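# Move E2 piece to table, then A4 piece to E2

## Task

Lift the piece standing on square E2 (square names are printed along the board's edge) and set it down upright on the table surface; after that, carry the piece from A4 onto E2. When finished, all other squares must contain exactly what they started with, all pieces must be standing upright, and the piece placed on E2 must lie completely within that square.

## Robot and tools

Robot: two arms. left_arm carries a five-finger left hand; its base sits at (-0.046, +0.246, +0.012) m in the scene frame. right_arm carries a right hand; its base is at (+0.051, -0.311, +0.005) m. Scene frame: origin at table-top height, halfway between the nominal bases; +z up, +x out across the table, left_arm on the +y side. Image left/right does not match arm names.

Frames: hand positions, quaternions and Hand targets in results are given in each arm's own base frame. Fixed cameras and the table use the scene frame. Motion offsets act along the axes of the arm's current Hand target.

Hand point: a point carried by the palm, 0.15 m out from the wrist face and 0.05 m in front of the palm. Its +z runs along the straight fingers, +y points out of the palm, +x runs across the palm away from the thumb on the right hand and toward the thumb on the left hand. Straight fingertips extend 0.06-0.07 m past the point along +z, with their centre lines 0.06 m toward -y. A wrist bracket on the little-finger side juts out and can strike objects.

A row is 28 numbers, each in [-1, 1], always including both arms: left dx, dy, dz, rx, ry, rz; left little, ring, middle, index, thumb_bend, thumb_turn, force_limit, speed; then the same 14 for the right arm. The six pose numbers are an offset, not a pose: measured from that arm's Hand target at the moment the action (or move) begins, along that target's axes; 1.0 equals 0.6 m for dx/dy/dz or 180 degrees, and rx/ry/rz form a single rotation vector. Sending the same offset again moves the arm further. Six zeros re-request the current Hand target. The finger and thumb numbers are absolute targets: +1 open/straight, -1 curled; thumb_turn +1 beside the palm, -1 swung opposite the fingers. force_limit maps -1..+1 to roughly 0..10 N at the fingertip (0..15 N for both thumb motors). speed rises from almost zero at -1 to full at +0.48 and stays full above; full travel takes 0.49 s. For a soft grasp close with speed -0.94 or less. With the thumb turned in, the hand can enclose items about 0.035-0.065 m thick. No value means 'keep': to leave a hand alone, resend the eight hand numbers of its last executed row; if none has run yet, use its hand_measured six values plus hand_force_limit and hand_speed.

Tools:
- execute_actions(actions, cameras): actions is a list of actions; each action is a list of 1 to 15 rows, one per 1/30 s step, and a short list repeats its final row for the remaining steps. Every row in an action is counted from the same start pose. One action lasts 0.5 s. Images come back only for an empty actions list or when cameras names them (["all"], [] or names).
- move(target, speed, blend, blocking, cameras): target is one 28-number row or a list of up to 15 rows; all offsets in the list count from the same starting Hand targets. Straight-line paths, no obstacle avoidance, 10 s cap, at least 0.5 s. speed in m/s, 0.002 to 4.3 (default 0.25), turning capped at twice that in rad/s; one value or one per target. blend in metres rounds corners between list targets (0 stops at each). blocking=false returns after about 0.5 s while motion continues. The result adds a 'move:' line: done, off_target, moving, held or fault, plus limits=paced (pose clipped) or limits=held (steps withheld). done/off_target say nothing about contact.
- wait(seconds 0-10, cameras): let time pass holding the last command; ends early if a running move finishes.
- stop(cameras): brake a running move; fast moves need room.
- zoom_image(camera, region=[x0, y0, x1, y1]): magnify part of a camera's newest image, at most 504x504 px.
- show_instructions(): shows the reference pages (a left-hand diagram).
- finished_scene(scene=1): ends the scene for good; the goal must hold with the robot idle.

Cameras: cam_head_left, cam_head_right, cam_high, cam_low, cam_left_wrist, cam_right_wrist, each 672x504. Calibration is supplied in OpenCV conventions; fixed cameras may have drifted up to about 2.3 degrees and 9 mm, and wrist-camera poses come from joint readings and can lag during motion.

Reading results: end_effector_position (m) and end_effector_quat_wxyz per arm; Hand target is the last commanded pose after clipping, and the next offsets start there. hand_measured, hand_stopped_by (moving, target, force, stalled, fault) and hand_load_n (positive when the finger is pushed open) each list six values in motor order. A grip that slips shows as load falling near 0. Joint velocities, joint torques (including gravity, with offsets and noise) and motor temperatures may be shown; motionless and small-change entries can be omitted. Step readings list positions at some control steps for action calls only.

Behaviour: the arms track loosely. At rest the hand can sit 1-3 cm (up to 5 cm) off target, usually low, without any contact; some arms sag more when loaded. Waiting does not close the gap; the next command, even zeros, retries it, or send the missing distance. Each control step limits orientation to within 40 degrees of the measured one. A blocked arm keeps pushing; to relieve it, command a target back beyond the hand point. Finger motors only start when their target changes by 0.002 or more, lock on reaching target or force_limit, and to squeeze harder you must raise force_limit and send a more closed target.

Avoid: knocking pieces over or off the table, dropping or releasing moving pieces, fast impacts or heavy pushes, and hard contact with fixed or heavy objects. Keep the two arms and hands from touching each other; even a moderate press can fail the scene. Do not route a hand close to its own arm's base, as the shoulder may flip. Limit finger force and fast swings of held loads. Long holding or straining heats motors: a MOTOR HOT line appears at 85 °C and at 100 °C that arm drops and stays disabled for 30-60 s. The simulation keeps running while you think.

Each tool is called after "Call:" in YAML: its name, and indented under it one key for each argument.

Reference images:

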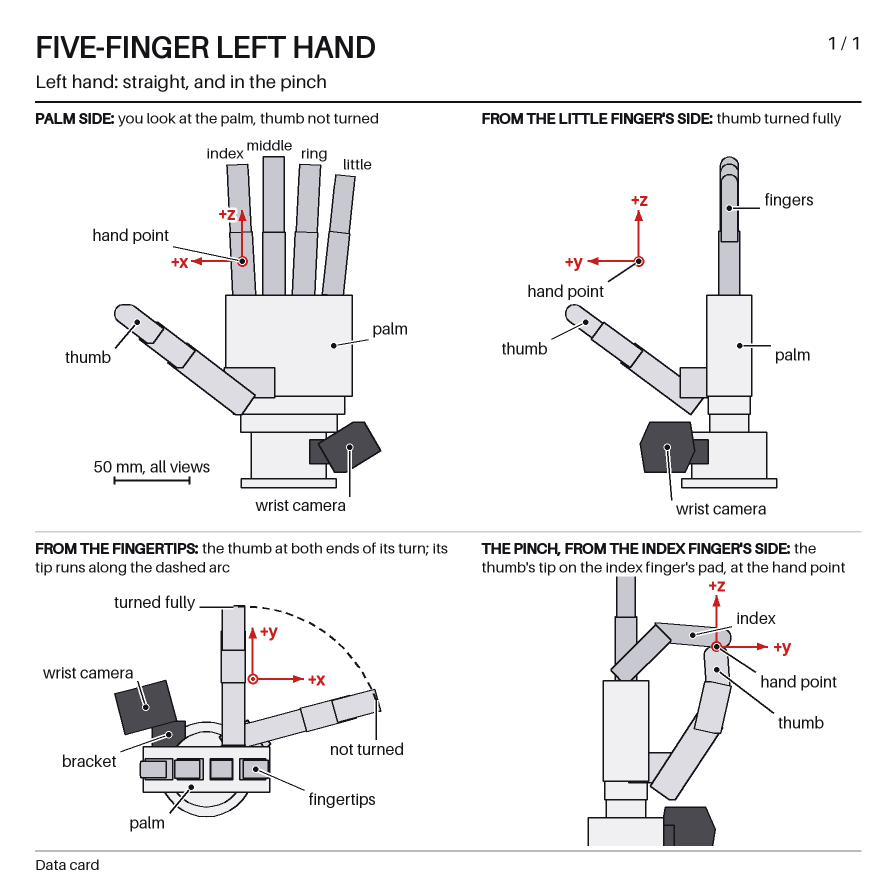

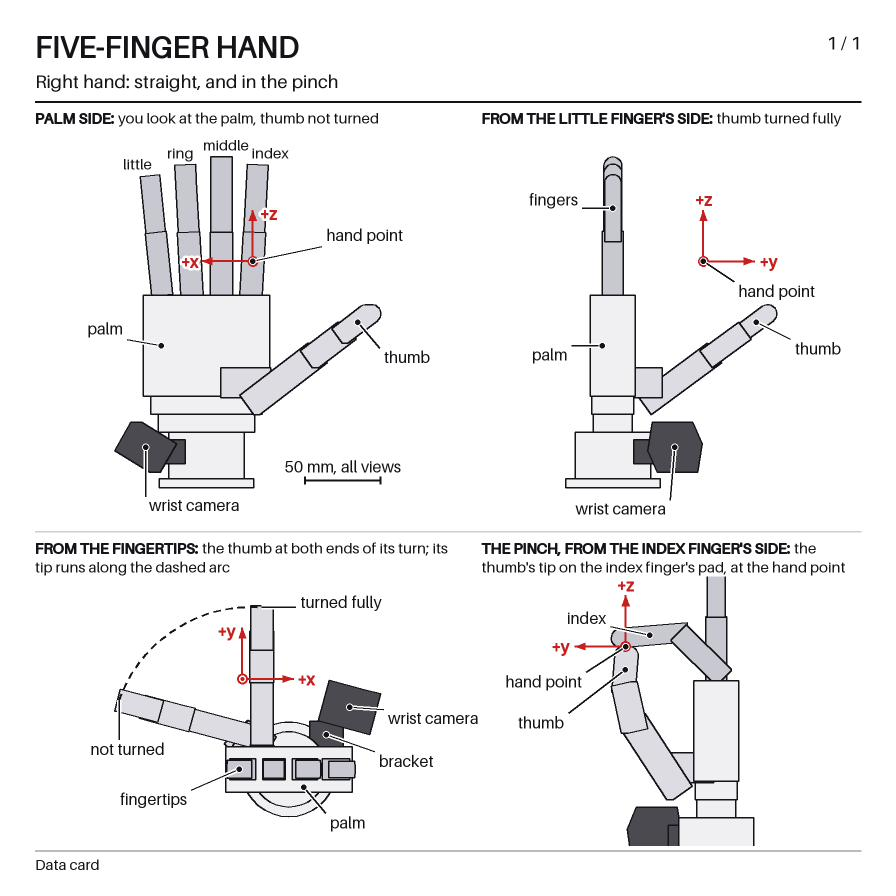

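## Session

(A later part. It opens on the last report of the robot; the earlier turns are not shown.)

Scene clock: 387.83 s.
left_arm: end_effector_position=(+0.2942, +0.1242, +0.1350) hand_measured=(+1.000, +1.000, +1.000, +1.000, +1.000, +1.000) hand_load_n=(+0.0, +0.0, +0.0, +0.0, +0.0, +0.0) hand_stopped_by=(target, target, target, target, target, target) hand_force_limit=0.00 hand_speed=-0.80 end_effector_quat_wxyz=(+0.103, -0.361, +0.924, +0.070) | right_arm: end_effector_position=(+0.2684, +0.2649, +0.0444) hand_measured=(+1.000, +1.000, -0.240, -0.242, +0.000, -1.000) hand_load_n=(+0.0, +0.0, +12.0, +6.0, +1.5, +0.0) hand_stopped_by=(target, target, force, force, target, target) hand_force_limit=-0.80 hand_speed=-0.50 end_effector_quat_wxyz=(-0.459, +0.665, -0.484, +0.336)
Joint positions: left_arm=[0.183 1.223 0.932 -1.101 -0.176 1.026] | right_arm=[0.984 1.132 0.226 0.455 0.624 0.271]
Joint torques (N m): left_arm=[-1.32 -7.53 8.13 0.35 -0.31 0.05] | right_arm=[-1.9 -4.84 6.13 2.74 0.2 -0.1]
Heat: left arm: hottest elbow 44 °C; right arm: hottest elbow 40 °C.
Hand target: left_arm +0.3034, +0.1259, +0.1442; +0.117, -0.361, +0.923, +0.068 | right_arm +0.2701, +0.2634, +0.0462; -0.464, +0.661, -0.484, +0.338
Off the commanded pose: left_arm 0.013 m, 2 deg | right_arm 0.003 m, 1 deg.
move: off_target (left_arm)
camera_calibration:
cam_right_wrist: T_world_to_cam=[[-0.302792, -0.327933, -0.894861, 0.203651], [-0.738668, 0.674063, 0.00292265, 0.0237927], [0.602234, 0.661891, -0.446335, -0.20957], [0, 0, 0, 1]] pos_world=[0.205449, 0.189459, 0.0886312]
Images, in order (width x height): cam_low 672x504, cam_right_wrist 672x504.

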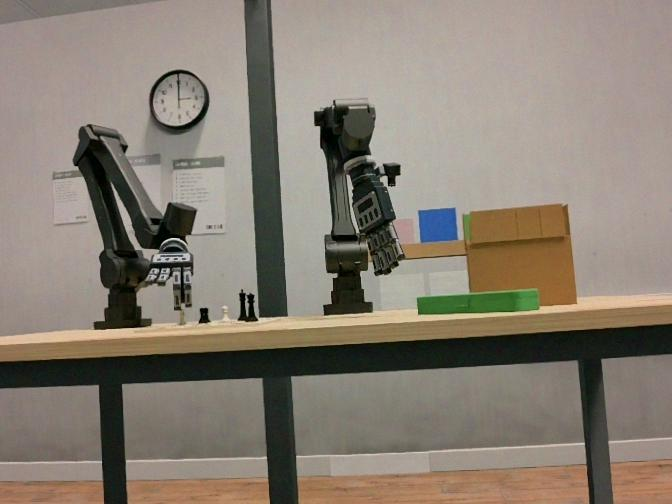

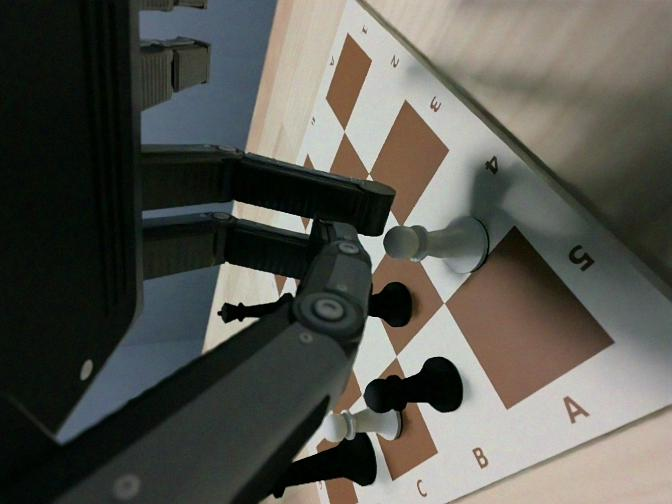

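Call:
move:
  target: [0,0,0,0,0,0,1,1,1,1,1,1,0,-0.8,0,-0.0157,-0.0057,0,0,0,1,1,0.35,0.35,0.0,-1,-0.9,-0.5]
  speed: 0.08
  cameras: ["cam_low","cam_right_wrist"]

Call:
zoom_image:
  camera: "cam_right_wrist"
  region: [300, 130, 500, 330]

Call:
zoom_image:
  camera: "cam_low"
  region: [130, 250, 230, 350]

Scene clock: 406.97 s.
left_arm: end_effector_position=(+0.2942, +0.1242, +0.1350) hand_measured=(+1.000, +1.000, +1.000, +1.000, +1.000, +1.000) hand_load_n=(+0.0, +0.0, +0.0, +0.0, +0.0, +0.0) hand_stopped_by=(target, target, target, target, target, target) hand_force_limit=0.00 hand_speed=-0.80 end_effector_quat_wxyz=(+0.103, -0.361, +0.924, +0.070) | right_arm: end_effector_position=(+0.2680, +0.2643, +0.0546) hand_measured=(+1.000, +1.000, +0.350, +0.350, +0.000, -1.000) hand_load_n=(+0.0, +0.0, +0.0, +0.0, +0.0, +0.0) hand_stopped_by=(target, target, target, target, target, target) hand_force_limit=-0.90 hand_speed=-0.50 end_effector_quat_wxyz=(-0.466, +0.660, -0.484, +0.336)
Joint positions: left_arm=[0.183 1.223 0.932 -1.101 -0.176 1.026] | right_arm=[0.984 1.084 0.226 0.426 0.624 0.271]
Joint torques (N m): left_arm=[-1.2 -7.71 8.21 0.35 -0.31 0.05] | right_arm=[-1.79 -4.42 7.86 1.25 0.11 -0.01]
Heat: left arm: hottest elbow 44 °C; right arm: hottest elbow 40 °C.
Hand target: left_arm +0.3034, +0.1259, +0.1442; +0.117, -0.361, +0.923, +0.068 | right_arm +0.2701, +0.2634, +0.0563; -0.464, +0.661, -0.484, +0.338
Off the commanded pose: left_arm 0.013 m, 2 deg | right_arm 0.003 m, 0 deg.
move: off_target (left_arm)
camera_calibration:
cam_right_wrist: T_world_to_cam=[[-0.293844, -0.314506, -0.90263, 0.206978], [-0.738727, 0.673981, 0.00564976, 0.0237323], [0.606578, 0.668458, -0.430379, -0.208107], [0, 0, 0, 1]] pos_world=[0.204584, 0.188211, 0.0971258]
Images, in order (width x height): cam_low 672x504, cam_right_wrist 672x504.

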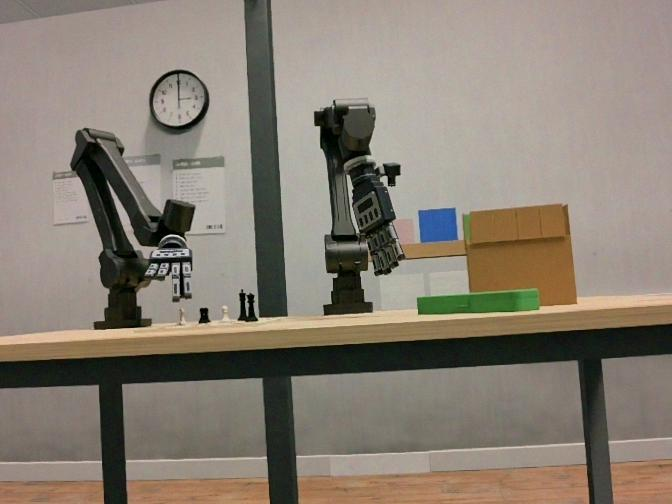

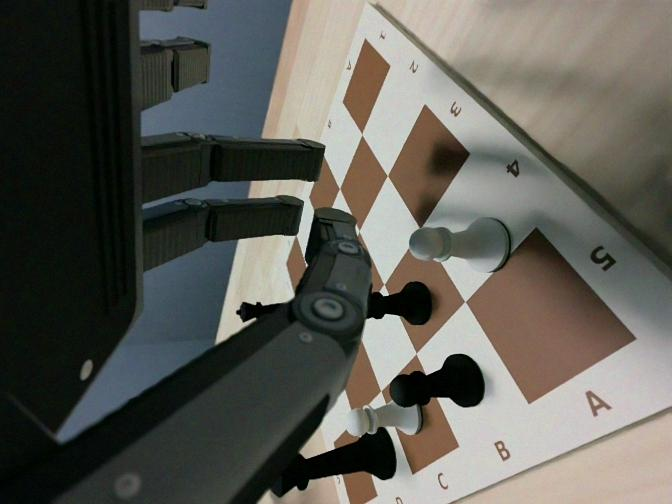

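Scaled by 2.520 from the camera's 672x504 image, which has a finer 960x720 frame.

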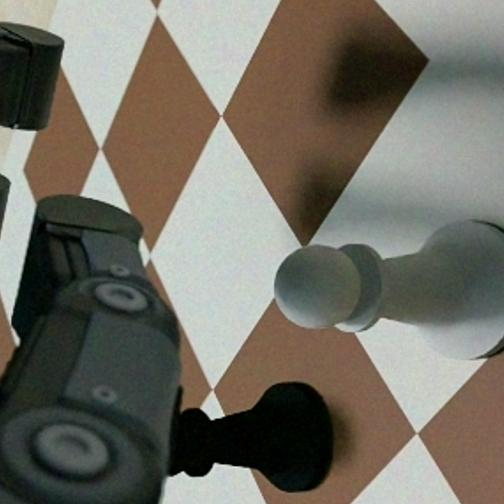

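Scaled by 5.040 from the camera's 672x504 image, which has a finer 960x720 frame.

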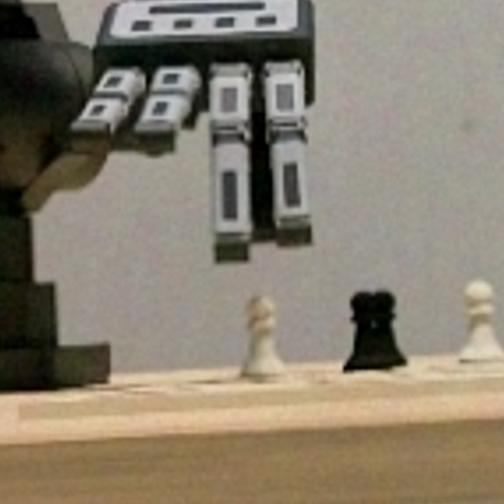

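Call:
move:
  target: [0,0,0,0,0,0,1,1,1,1,1,1,0,-0.8,-0.0017,0.0578,0.0025,0,0,0,1,1,0.35,0.35,0.0,-1,-0.9,-0.5]
  speed: 0.05
  cameras: ["cam_low","cam_right_wrist"]

Call:
zoom_image:
  camera: "cam_right_wrist"
  region: [250, 130, 450, 330]

Call:
zoom_image:
  camera: "cam_low"
  region: [130, 250, 230, 350]

Scene clock: 468.37 s.
left_arm: end_effector_position=(+0.2942, +0.1242, +0.1350) hand_measured=(+1.000, +1.000, +1.000, +1.000, +1.000, +1.000) hand_load_n=(+0.0, +0.0, +0.0, +0.0, +0.0, +0.0) hand_stopped_by=(target, target, target, target, target, target) hand_force_limit=0.00 hand_speed=-0.80 end_effector_quat_wxyz=(+0.103, -0.361, +0.924, +0.070) | right_arm: end_effector_position=(+0.2665, +0.2659, +0.0341) hand_measured=(+1.000, +1.000, +0.350, +0.350, +0.000, -1.000) hand_load_n=(+0.0, +0.0, +0.0, +0.0, -2.0, -0.5) hand_stopped_by=(target, target, target, target, target, target) hand_force_limit=-0.90 hand_speed=-0.50 end_effector_quat_wxyz=(-0.471, +0.653, -0.485, +0.341)
Joint positions: left_arm=[0.183 1.223 0.932 -1.101 -0.176 1.026] | right_arm=[1.003 1.214 0.195 0.6 0.653 0.277]
Joint torques (N m): left_arm=[-1.26 -7.65 8.2 0.36 -0.31 0.05] | right_arm=[-0.44 -3.37 4.66 2.15 0.17 0.06]
Heat: left arm: hottest elbow 44 °C; right arm: hottest elbow 41 °C.
Hand target: left_arm +0.3034, +0.1259, +0.1442; +0.117, -0.361, +0.923, +0.068 | right_arm +0.2599, +0.2613, +0.0232; -0.464, +0.661, -0.484, +0.338
Off the commanded pose: left_arm 0.013 m, 2 deg | right_arm 0.014 m, 1 deg.
move: off_target (left_arm, right_arm)
camera_calibration:
cam_right_wrist: T_world_to_cam=[[-0.283157, -0.302858, -0.91, 0.182851], [-0.73281, 0.680432, 0.00156778, 0.0185896], [0.618718, 0.667301, -0.414606, -0.220582], [0, 0, 0, 1]] pos_world=[0.201876, 0.189924, 0.0749106]
Images, in order (width x height): cam_low 672x504, cam_right_wrist 672x504.

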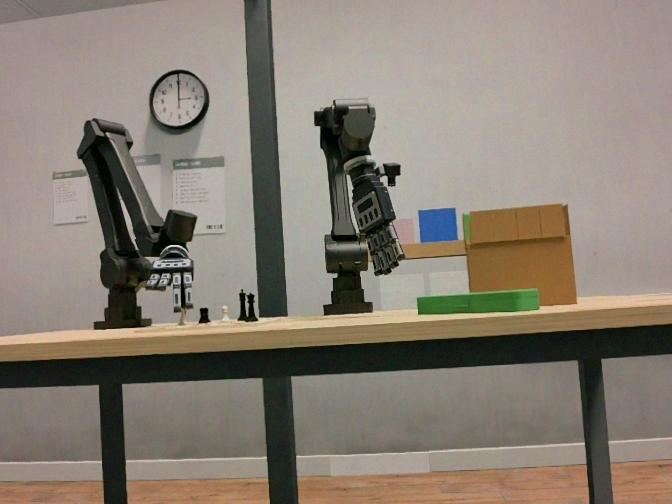

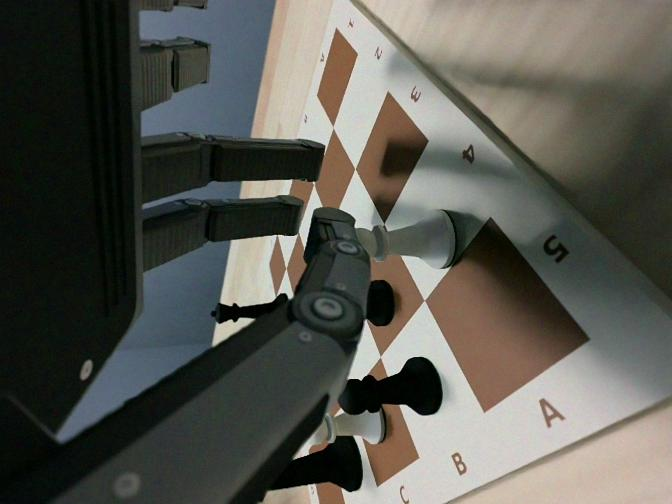

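Scaled by 2.520 from the camera's 672x504 image, which has a finer 960x720 frame.

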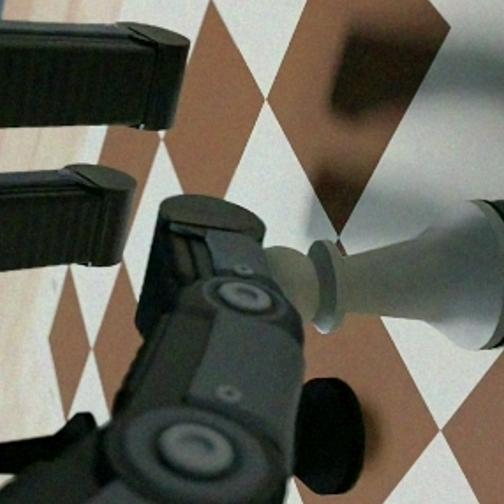

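Scaled by 5.040 from the camera's 672x504 image, which has a finer 960x720 frame.

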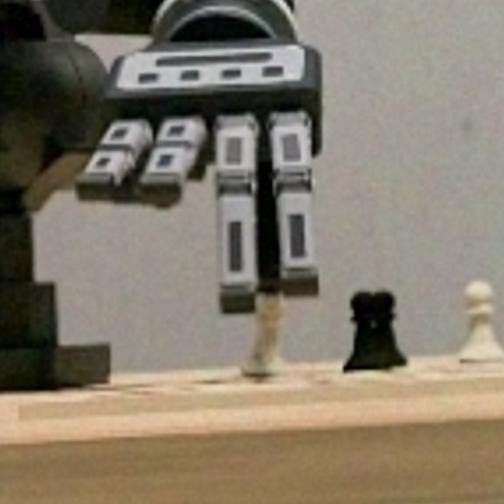

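Call:
move:
  target: [0,0,0,0,0,0,1,1,1,1,1,1,0,-0.8,0,-0.0578,-0.02,0,0,0,1,1,0.35,0.35,0.0,-1,-0.9,-0.5]
  speed: 0.05
  cameras: ["cam_low","cam_right_wrist","cam_high","cam_head_right"]

Call:
zoom_image:
  camera: "cam_right_wrist"
  region: [300, 130, 500, 330]

Call:
zoom_image:
  camera: "cam_low"
  region: [130, 250, 230, 350]

Call:
zoom_image:
  camera: "cam_high"
  region: [340, 160, 440, 260]

Scene clock: 479.73 s.
left_arm: end_effector_position=(+0.2942, +0.1242, +0.1350) hand_measured=(+1.000, +1.000, +1.000, +1.000, +1.000, +1.000) hand_load_n=(+0.0, +0.0, +0.0, +0.0, +0.0, +0.0) hand_stopped_by=(target, target, target, target, target, target) hand_force_limit=0.00 hand_speed=-0.80 end_effector_quat_wxyz=(+0.103, -0.361, +0.924, +0.070) | right_arm: end_effector_position=(+0.2565, +0.2502, +0.0483) hand_measured=(+1.000, +1.000, +0.350, +0.350, +0.000, -1.000) hand_load_n=(+0.0, -0.5, +0.0, +0.0, +0.0, +0.0) hand_stopped_by=(target, target, target, target, target, target) hand_force_limit=-0.90 hand_speed=-0.50 end_effector_quat_wxyz=(-0.454, +0.666, -0.484, +0.342)
Joint positions: left_arm=[0.183 1.223 0.932 -1.101 -0.176 1.026] | right_arm=[1.003 1.03 0.195 0.372 0.653 0.277]
Joint torques (N m): left_arm=[-1.49 -7.65 8.2 0.38 -0.32 0.06] | right_arm=[-0.21 -4.25 9.61 1.4 0.22 0.11]
Heat: left arm: hottest elbow 44 °C; right arm: hottest elbow 40 °C.
Hand target: left_arm +0.3034, +0.1259, +0.1442; +0.117, -0.361, +0.923, +0.068 | right_arm +0.2604, +0.2614, +0.0599; -0.464, +0.661, -0.484, +0.338
Off the commanded pose: left_arm 0.013 m, 2 deg | right_arm 0.017 m, 1 deg.
move: off_target (left_arm, right_arm)
camera_calibration:
cam_right_wrist: T_world_to_cam=[[-0.303971, -0.33564, -0.891598, 0.200779], [-0.732863, 0.680347, -0.00626061, 0.0222744], [0.608697, 0.651517, -0.452784, -0.189651], [0, 0, 0, 1]] pos_world=[0.192795, 0.175796, 0.0932824]
Images, in order (width x height): cam_head_right 672x504, cam_high 672x504, cam_low 672x504, cam_right_wrist 672x504.

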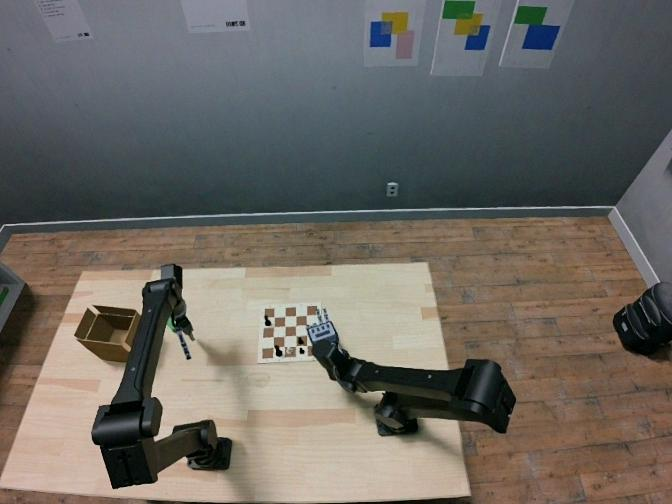

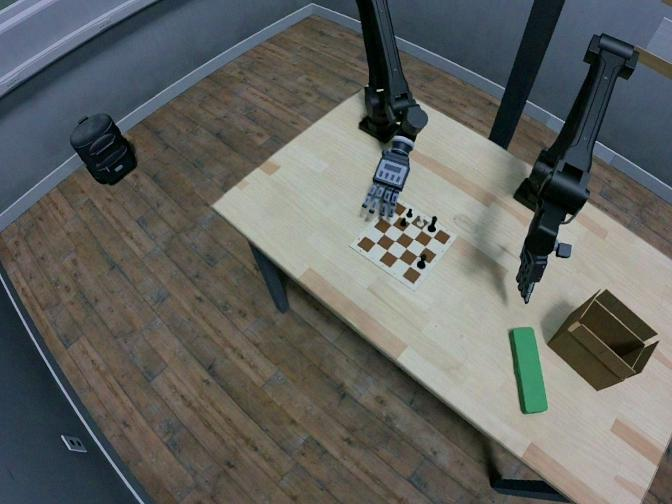

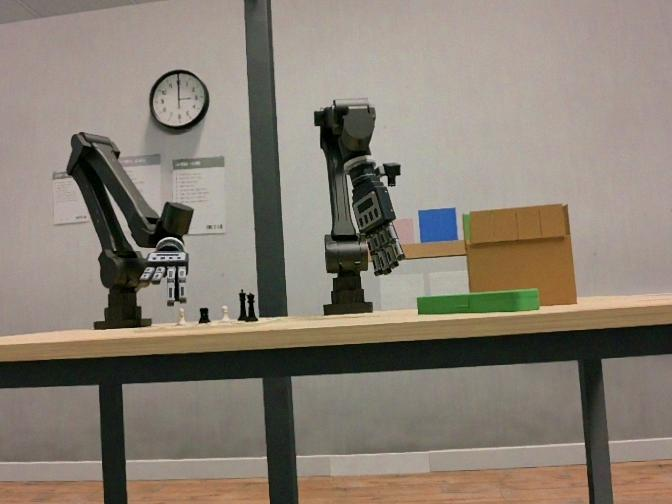

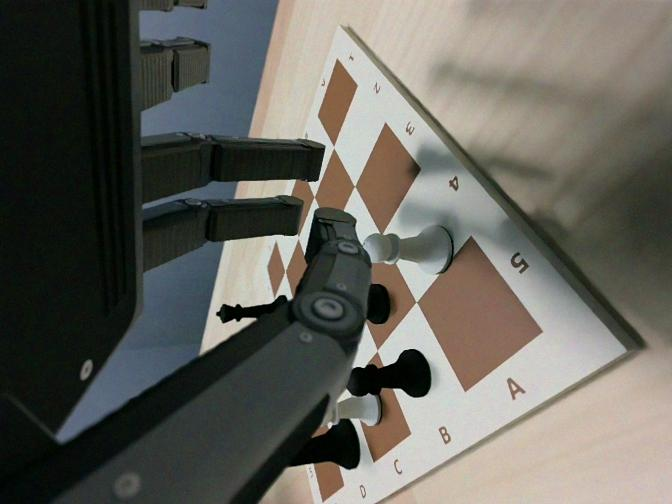

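Scaled by 2.520 from the camera's 672x504 image, which has a finer 960x720 frame.

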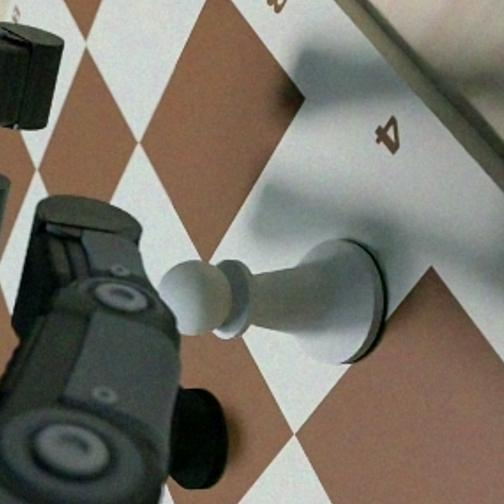

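Scaled by 5.040 from the camera's 672x504 image, which has a finer 960x720 frame.

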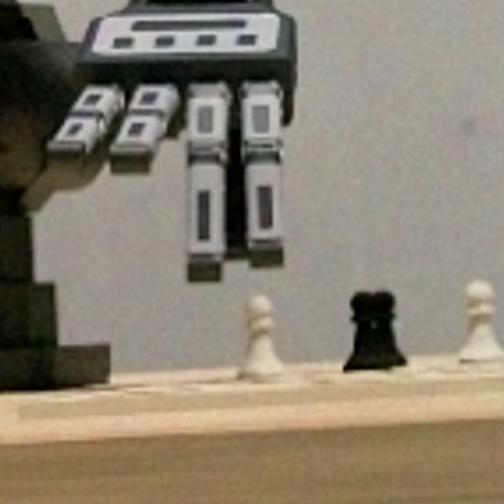

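Scaled by 5.040 from the camera's 672x504 image, which has a finer 960x720 frame.

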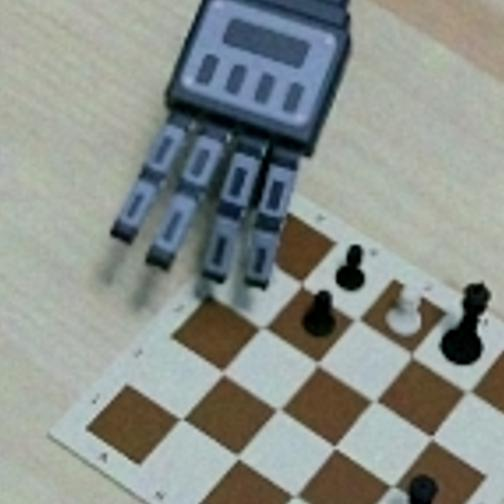

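Call:
move:
  target: [0,0,0,0,0,0,1,1,1,1,1,1,0,-0.8,-0.0013,0.0157,-0.019,0,0,0,1,1,0.7,0.7,0.0,-1,-0.9,-0.5]
  speed: 0.1
  cameras: ["cam_low","cam_right_wrist"]

Call:
zoom_image:
  camera: "cam_low"
  region: [130, 250, 230, 350]

Scene clock: 580.77 s.
left_arm: end_effector_position=(+0.2942, +0.1242, +0.1350) hand_measured=(+1.000, +1.000, +1.000, +1.000, +1.000, +1.000) hand_load_n=(+0.0, +0.0, +0.0, +0.0, +0.0, +0.0) hand_stopped_by=(target, target, target, target, target, target) hand_force_limit=0.00 hand_speed=-0.80 end_effector_quat_wxyz=(+0.103, -0.361, +0.924, +0.070) | right_arm: end_effector_position=(+0.2487, +0.2569, +0.0542) hand_measured=(+1.000, +1.000, +0.700, +0.700, +0.000, -1.000) hand_load_n=(+0.0, +0.0, +0.0, +0.0, +0.0, +0.0) hand_stopped_by=(target, target, target, target, target, target) hand_force_limit=-0.90 hand_speed=-0.50 end_effector_quat_wxyz=(-0.463, +0.661, -0.482, +0.341)
Joint positions: left_arm=[0.183 1.223 0.932 -1.101 -0.176 1.026] | right_arm=[1.049 1.01 0.195 0.359 0.69 0.298]
Joint torques (N m): left_arm=[-1.08 -7.65 8.2 0.36 -0.31 0.06] | right_arm=[-0.56 -3.78 7.41 1.13 0.32 0.12]
Heat: left arm: hottest elbow 45 °C; right arm: hottest elbow 44 °C.
Hand target: left_arm +0.3034, +0.1259, +0.1442; +0.117, -0.361, +0.923, +0.068 | right_arm +0.2470, +0.2579, +0.0550; -0.464, +0.661, -0.484, +0.338
Off the commanded pose: left_arm 0.013 m, 2 deg | right_arm 0.002 m, 0 deg.
move: off_target (left_arm)
camera_calibration:
cam_right_wrist: T_world_to_cam=[[-0.291253, -0.322251, -0.900737, 0.199936], [-0.736447, 0.676484, -0.003891, 0.0138649], [0.610587, 0.662212, -0.434348, -0.190753], [0, 0, 0, 1]] pos_world=[0.184914, 0.181369, 0.0972905]
Images, in order (width x height): cam_low 672x504, cam_right_wrist 672x504.

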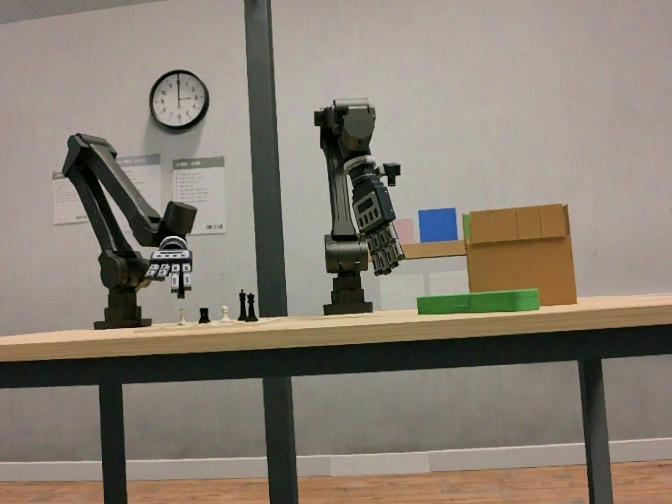

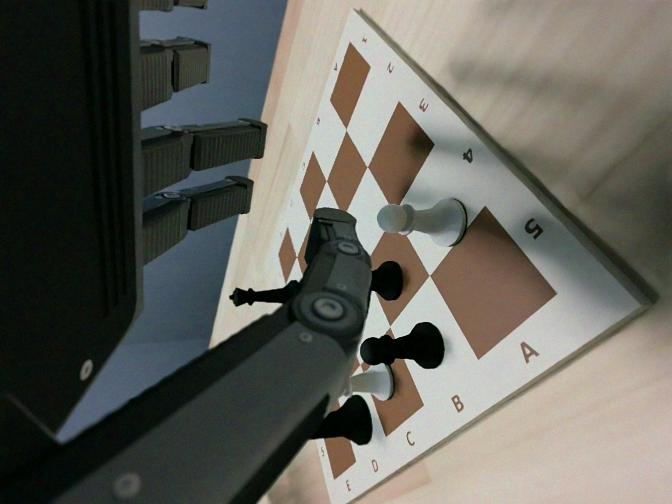

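Scaled by 5.040 from the camera's 672x504 image, which has a finer 960x720 frame.

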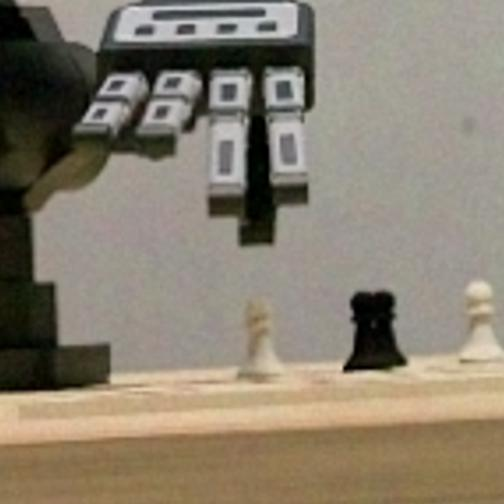

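Call:
move:
  target: [0,0,0,0,0,0,1,1,1,1,1,1,0,-0.8,0,0,0,0,0,0,1,1,1,0.7,0.0,-0.6,-0.5,0]
  speed: 0.1
  cameras: ["cam_low","cam_right_wrist"]

Call:
zoom_image:
  camera: "cam_low"
  region: [130, 250, 230, 350]

Call:
zoom_image:
  camera: "cam_right_wrist"
  region: [250, 130, 450, 330]

Scene clock: 607.47 s.
left_arm: end_effector_position=(+0.2942, +0.1242, +0.1350) hand_measured=(+1.000, +1.000, +1.000, +1.000, +1.000, +1.000) hand_load_n=(+0.0, +0.0, +0.0, +0.0, +0.0, +0.0) hand_stopped_by=(target, target, target, target, target, target) hand_force_limit=0.00 hand_speed=-0.80 end_effector_quat_wxyz=(+0.103, -0.361, +0.924, +0.070) | right_arm: end_effector_position=(+0.2487, +0.2570, +0.0543) hand_measured=(+1.000, +1.000, +1.000, +0.700, +0.000, -0.600) hand_load_n=(+0.0, +0.0, +0.0, +0.0, +0.0, +0.0) hand_stopped_by=(target, target, target, target, target, target) hand_force_limit=-0.50 hand_speed=0.00 end_effector_quat_wxyz=(-0.463, +0.661, -0.483, +0.340)
Joint positions: left_arm=[0.183 1.223 0.932 -1.101 -0.176 1.026] | right_arm=[1.049 1.01 0.195 0.359 0.69 0.3]
Joint torques (N m): left_arm=[-1.38 -7.53 8.16 0.38 -0.31 0.05] | right_arm=[-1.44 -3.96 7.6 1.21 0.32 0.14]
Heat: left arm: hottest elbow 45 °C; right arm: hottest elbow 43 °C.
Hand target: left_arm +0.3034, +0.1259, +0.1442; +0.117, -0.361, +0.923, +0.068 | right_arm +0.2470, +0.2579, +0.0550; -0.464, +0.661, -0.484, +0.338
Off the commanded pose: left_arm 0.013 m, 2 deg | right_arm 0.002 m, 0 deg.
move: off_target (left_arm)
camera_calibration:
cam_right_wrist: T_world_to_cam=[[-0.291772, -0.320855, -0.901067, 0.199759], [-0.736056, 0.676915, -0.00269805, 0.013529], [0.610811, 0.662448, -0.433672, -0.191013], [0, 0, 0, 1]] pos_world=[0.184916, 0.181472, 0.0971959]
Images, in order (width x height): cam_low 672x504, cam_right_wrist 672x504.

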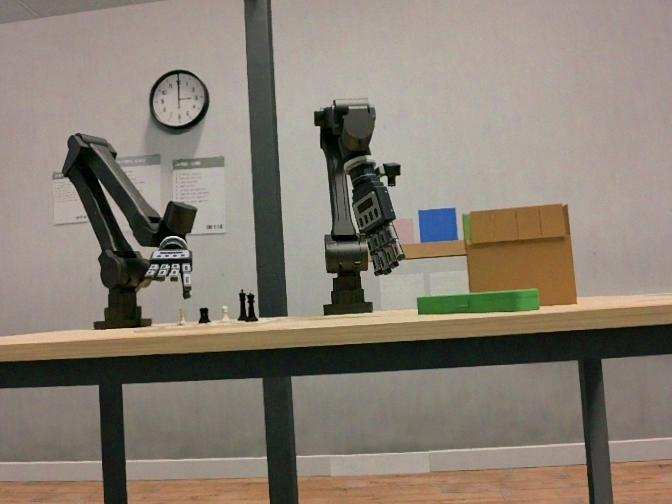

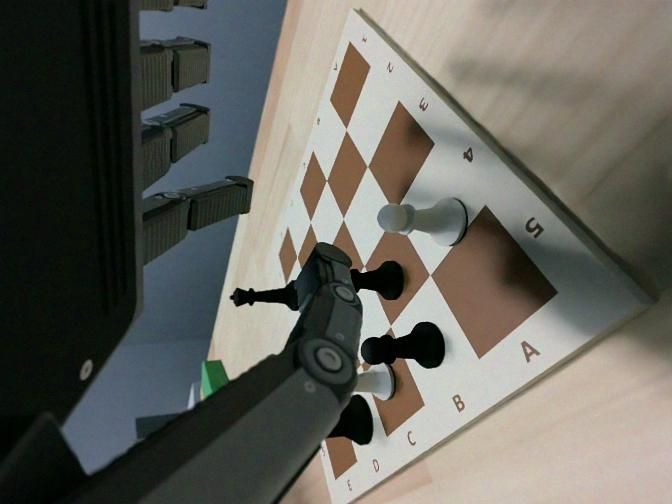

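Scaled by 5.040 from the camera's 672x504 image, which has a finer 960x720 frame.

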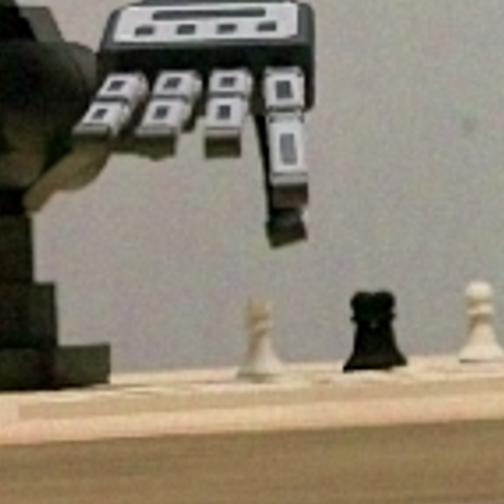

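Scaled by 2.520 from the camera's 672x504 image, which has a finer 960x720 frame.

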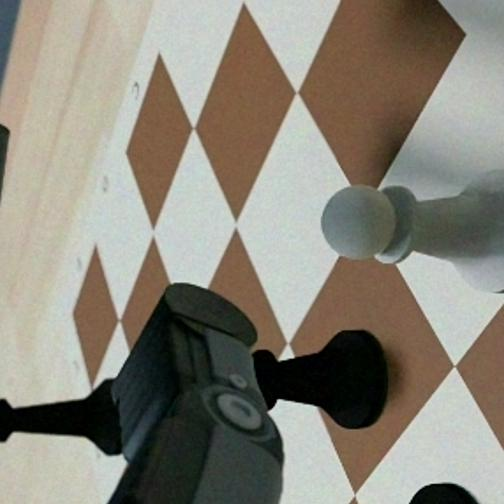

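Call:
move:
  target: [0,0,0,0,0,0,1,1,1,1,1,1,0,-0.8,0.0203,0.0485,0.0178,0,0,0,1,1,1,0.7,0.0,-0.6,-0.5,0]
  speed: 0.05
  cameras: ["cam_low","cam_right_wrist"]

Call:
zoom_image:
  camera: "cam_low"
  region: [130, 250, 230, 350]

Call:
zoom_image:
  camera: "cam_right_wrist"
  region: [250, 130, 450, 330]

Scene clock: 633.50 s.
left_arm: end_effector_position=(+0.2942, +0.1242, +0.1350) hand_measured=(+1.000, +1.000, +1.000, +1.000, +1.000, +1.000) hand_load_n=(+0.0, +0.0, +0.0, +0.0, -0.5, +0.0) hand_stopped_by=(target, target, target, target, target, target) hand_force_limit=0.00 hand_speed=-0.80 end_effector_quat_wxyz=(+0.103, -0.361, +0.924, +0.070) | right_arm: end_effector_position=(+0.2495, +0.2483, +0.0240) hand_measured=(+1.000, +1.000, +1.000, +0.700, +0.000, -0.600) hand_load_n=(+0.0, +0.0, +0.0, +0.0, +0.0, +0.0) hand_stopped_by=(target, target, target, target, target, target) hand_force_limit=-0.50 hand_speed=0.00 end_effector_quat_wxyz=(-0.462, +0.663, -0.485, +0.336)
Joint positions: left_arm=[0.183 1.223 0.932 -1.101 -0.176 1.026] | right_arm=[1.017 1.153 0.142 0.557 0.655 0.291]
Joint torques (N m): left_arm=[-1.26 -7.71 8.2 0.39 -0.3 0.05] | right_arm=[-0.91 -4.25 5.39 2.74 0.09 0]
Heat: left arm: hottest elbow 46 °C; right arm: hottest elbow 42 °C.
Hand target: left_arm +0.3034, +0.1259, +0.1442; +0.117, -0.361, +0.923, +0.068 | right_arm +0.2508, +0.2463, +0.0238; -0.463, +0.661, -0.484, +0.338
Off the commanded pose: left_arm 0.013 m, 2 deg | right_arm 0.002 m, 0 deg.
move: off_target (left_arm)
camera_calibration:
cam_right_wrist: T_world_to_cam=[[-0.300572, -0.320527, -0.898286, 0.172036], [-0.737426, 0.675403, 0.0057496, 0.020483], [0.604863, 0.664148, -0.439373, -0.197657], [0, 0, 0, 1]] pos_world=[0.186369, 0.172581, 0.0675746]
Images, in order (width x height): cam_low 672x504, cam_right_wrist 672x504.

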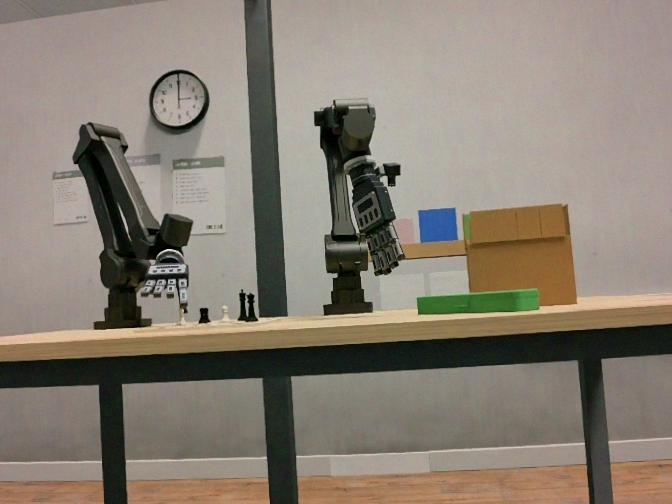

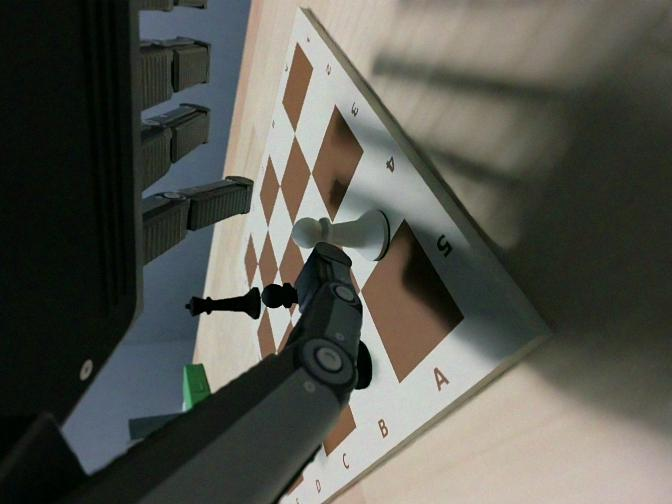

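Scaled by 5.040 from the camera's 672x504 image, which has a finer 960x720 frame.

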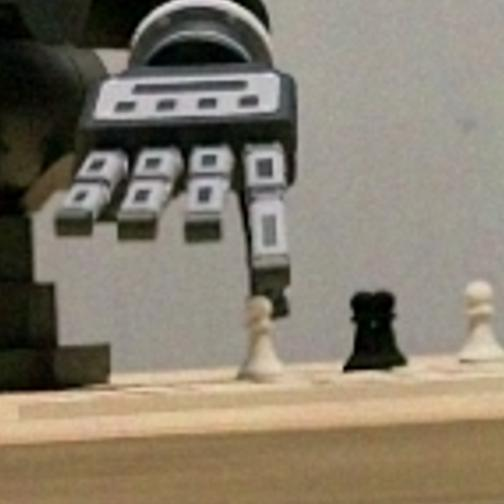

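Scaled by 2.520 from the camera's 672x504 image, which has a finer 960x720 frame.

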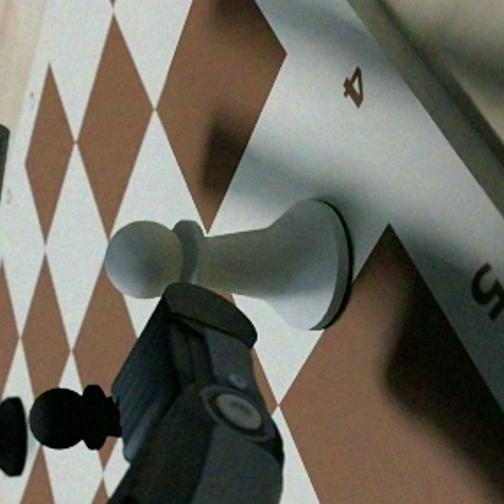

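Call:
move:
  target: [0,0,0,0,0,0,1,1,1,1,1,1,0,-0.8,0.0075,0,-0.0033,0,0,0,1,1,1,0.7,0.0,-0.6,-0.5,0]
  speed: 0.05
  cameras: ["cam_low","cam_right_wrist"]

Call:
zoom_image:
  camera: "cam_low"
  region: [130, 250, 230, 350]

Call:
zoom_image:
  camera: "cam_right_wrist"
  region: [250, 130, 450, 330]

Scene clock: 654.47 s.
left_arm: end_effector_position=(+0.2942, +0.1242, +0.1350) hand_measured=(+1.000, +1.000, +1.000, +1.000, +1.000, +1.000) hand_load_n=(+0.0, +0.0, +0.0, +0.0, +0.0, +0.0) hand_stopped_by=(target, target, target, target, target, target) hand_force_limit=0.00 hand_speed=-0.80 end_effector_quat_wxyz=(+0.103, -0.361, +0.924, +0.070) | right_arm: end_effector_position=(+0.2492, +0.2437, +0.0227) hand_measured=(+1.000, +1.000, +1.000, +0.700, +0.000, -0.600) hand_load_n=(+0.0, +0.0, +0.0, +0.0, +0.0, +0.0) hand_stopped_by=(target, target, target, target, target, target) hand_force_limit=-0.50 hand_speed=0.00 end_effector_quat_wxyz=(-0.460, +0.664, -0.485, +0.336)
Joint positions: left_arm=[0.183 1.223 0.932 -1.101 -0.176 1.026] | right_arm=[1.006 1.143 0.133 0.557 0.645 0.285]
Joint torques (N m): left_arm=[-1.26 -7.88 8.18 0.36 -0.31 0.05] | right_arm=[-2.9 -4.66 5.5 2.19 0.13 -0.05]
Heat: left arm: hottest elbow 46 °C; right arm: hottest elbow 41 °C.
Hand target: left_arm +0.3034, +0.1259, +0.1442; +0.117, -0.361, +0.923, +0.068 | right_arm +0.2504, +0.2414, +0.0246; -0.464, +0.661, -0.484, +0.338
Off the commanded pose: left_arm 0.013 m, 2 deg | right_arm 0.003 m, 1 deg.
move: off_target (left_arm)
camera_calibration:
cam_right_wrist: T_world_to_cam=[[-0.302214, -0.323059, -0.896828, 0.17025], [-0.7376, 0.675217, 0.00532813, 0.0233312], [0.603832, 0.66311, -0.442348, -0.194425], [0, 0, 0, 1]] pos_world=[0.186061, 0.168172, 0.0665571]
Images, in order (width x height): cam_low 672x504, cam_right_wrist 672x504.

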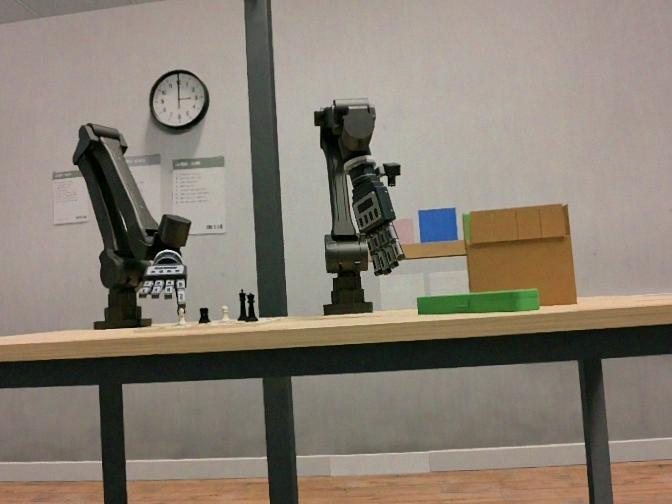

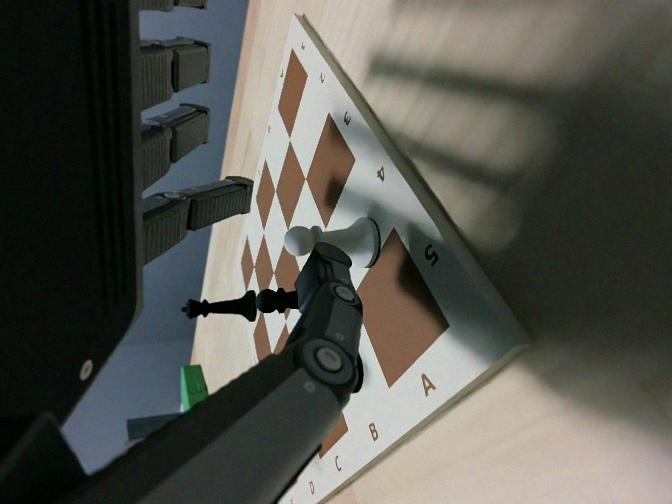

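Scaled by 5.040 from the camera's 672x504 image, which has a finer 960x720 frame.

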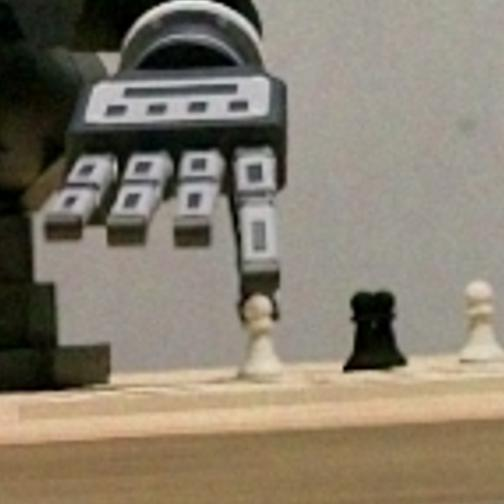

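Scaled by 2.520 from the camera's 672x504 image, which has a finer 960x720 frame.

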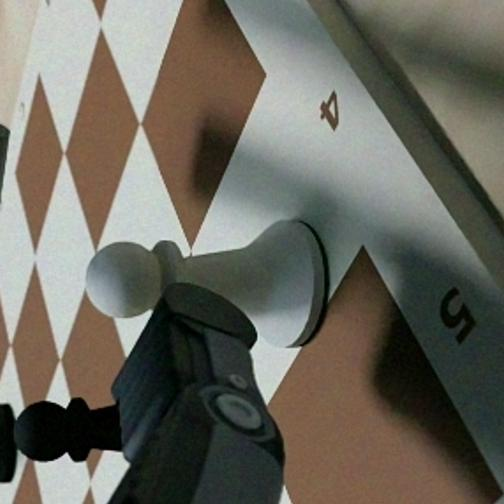

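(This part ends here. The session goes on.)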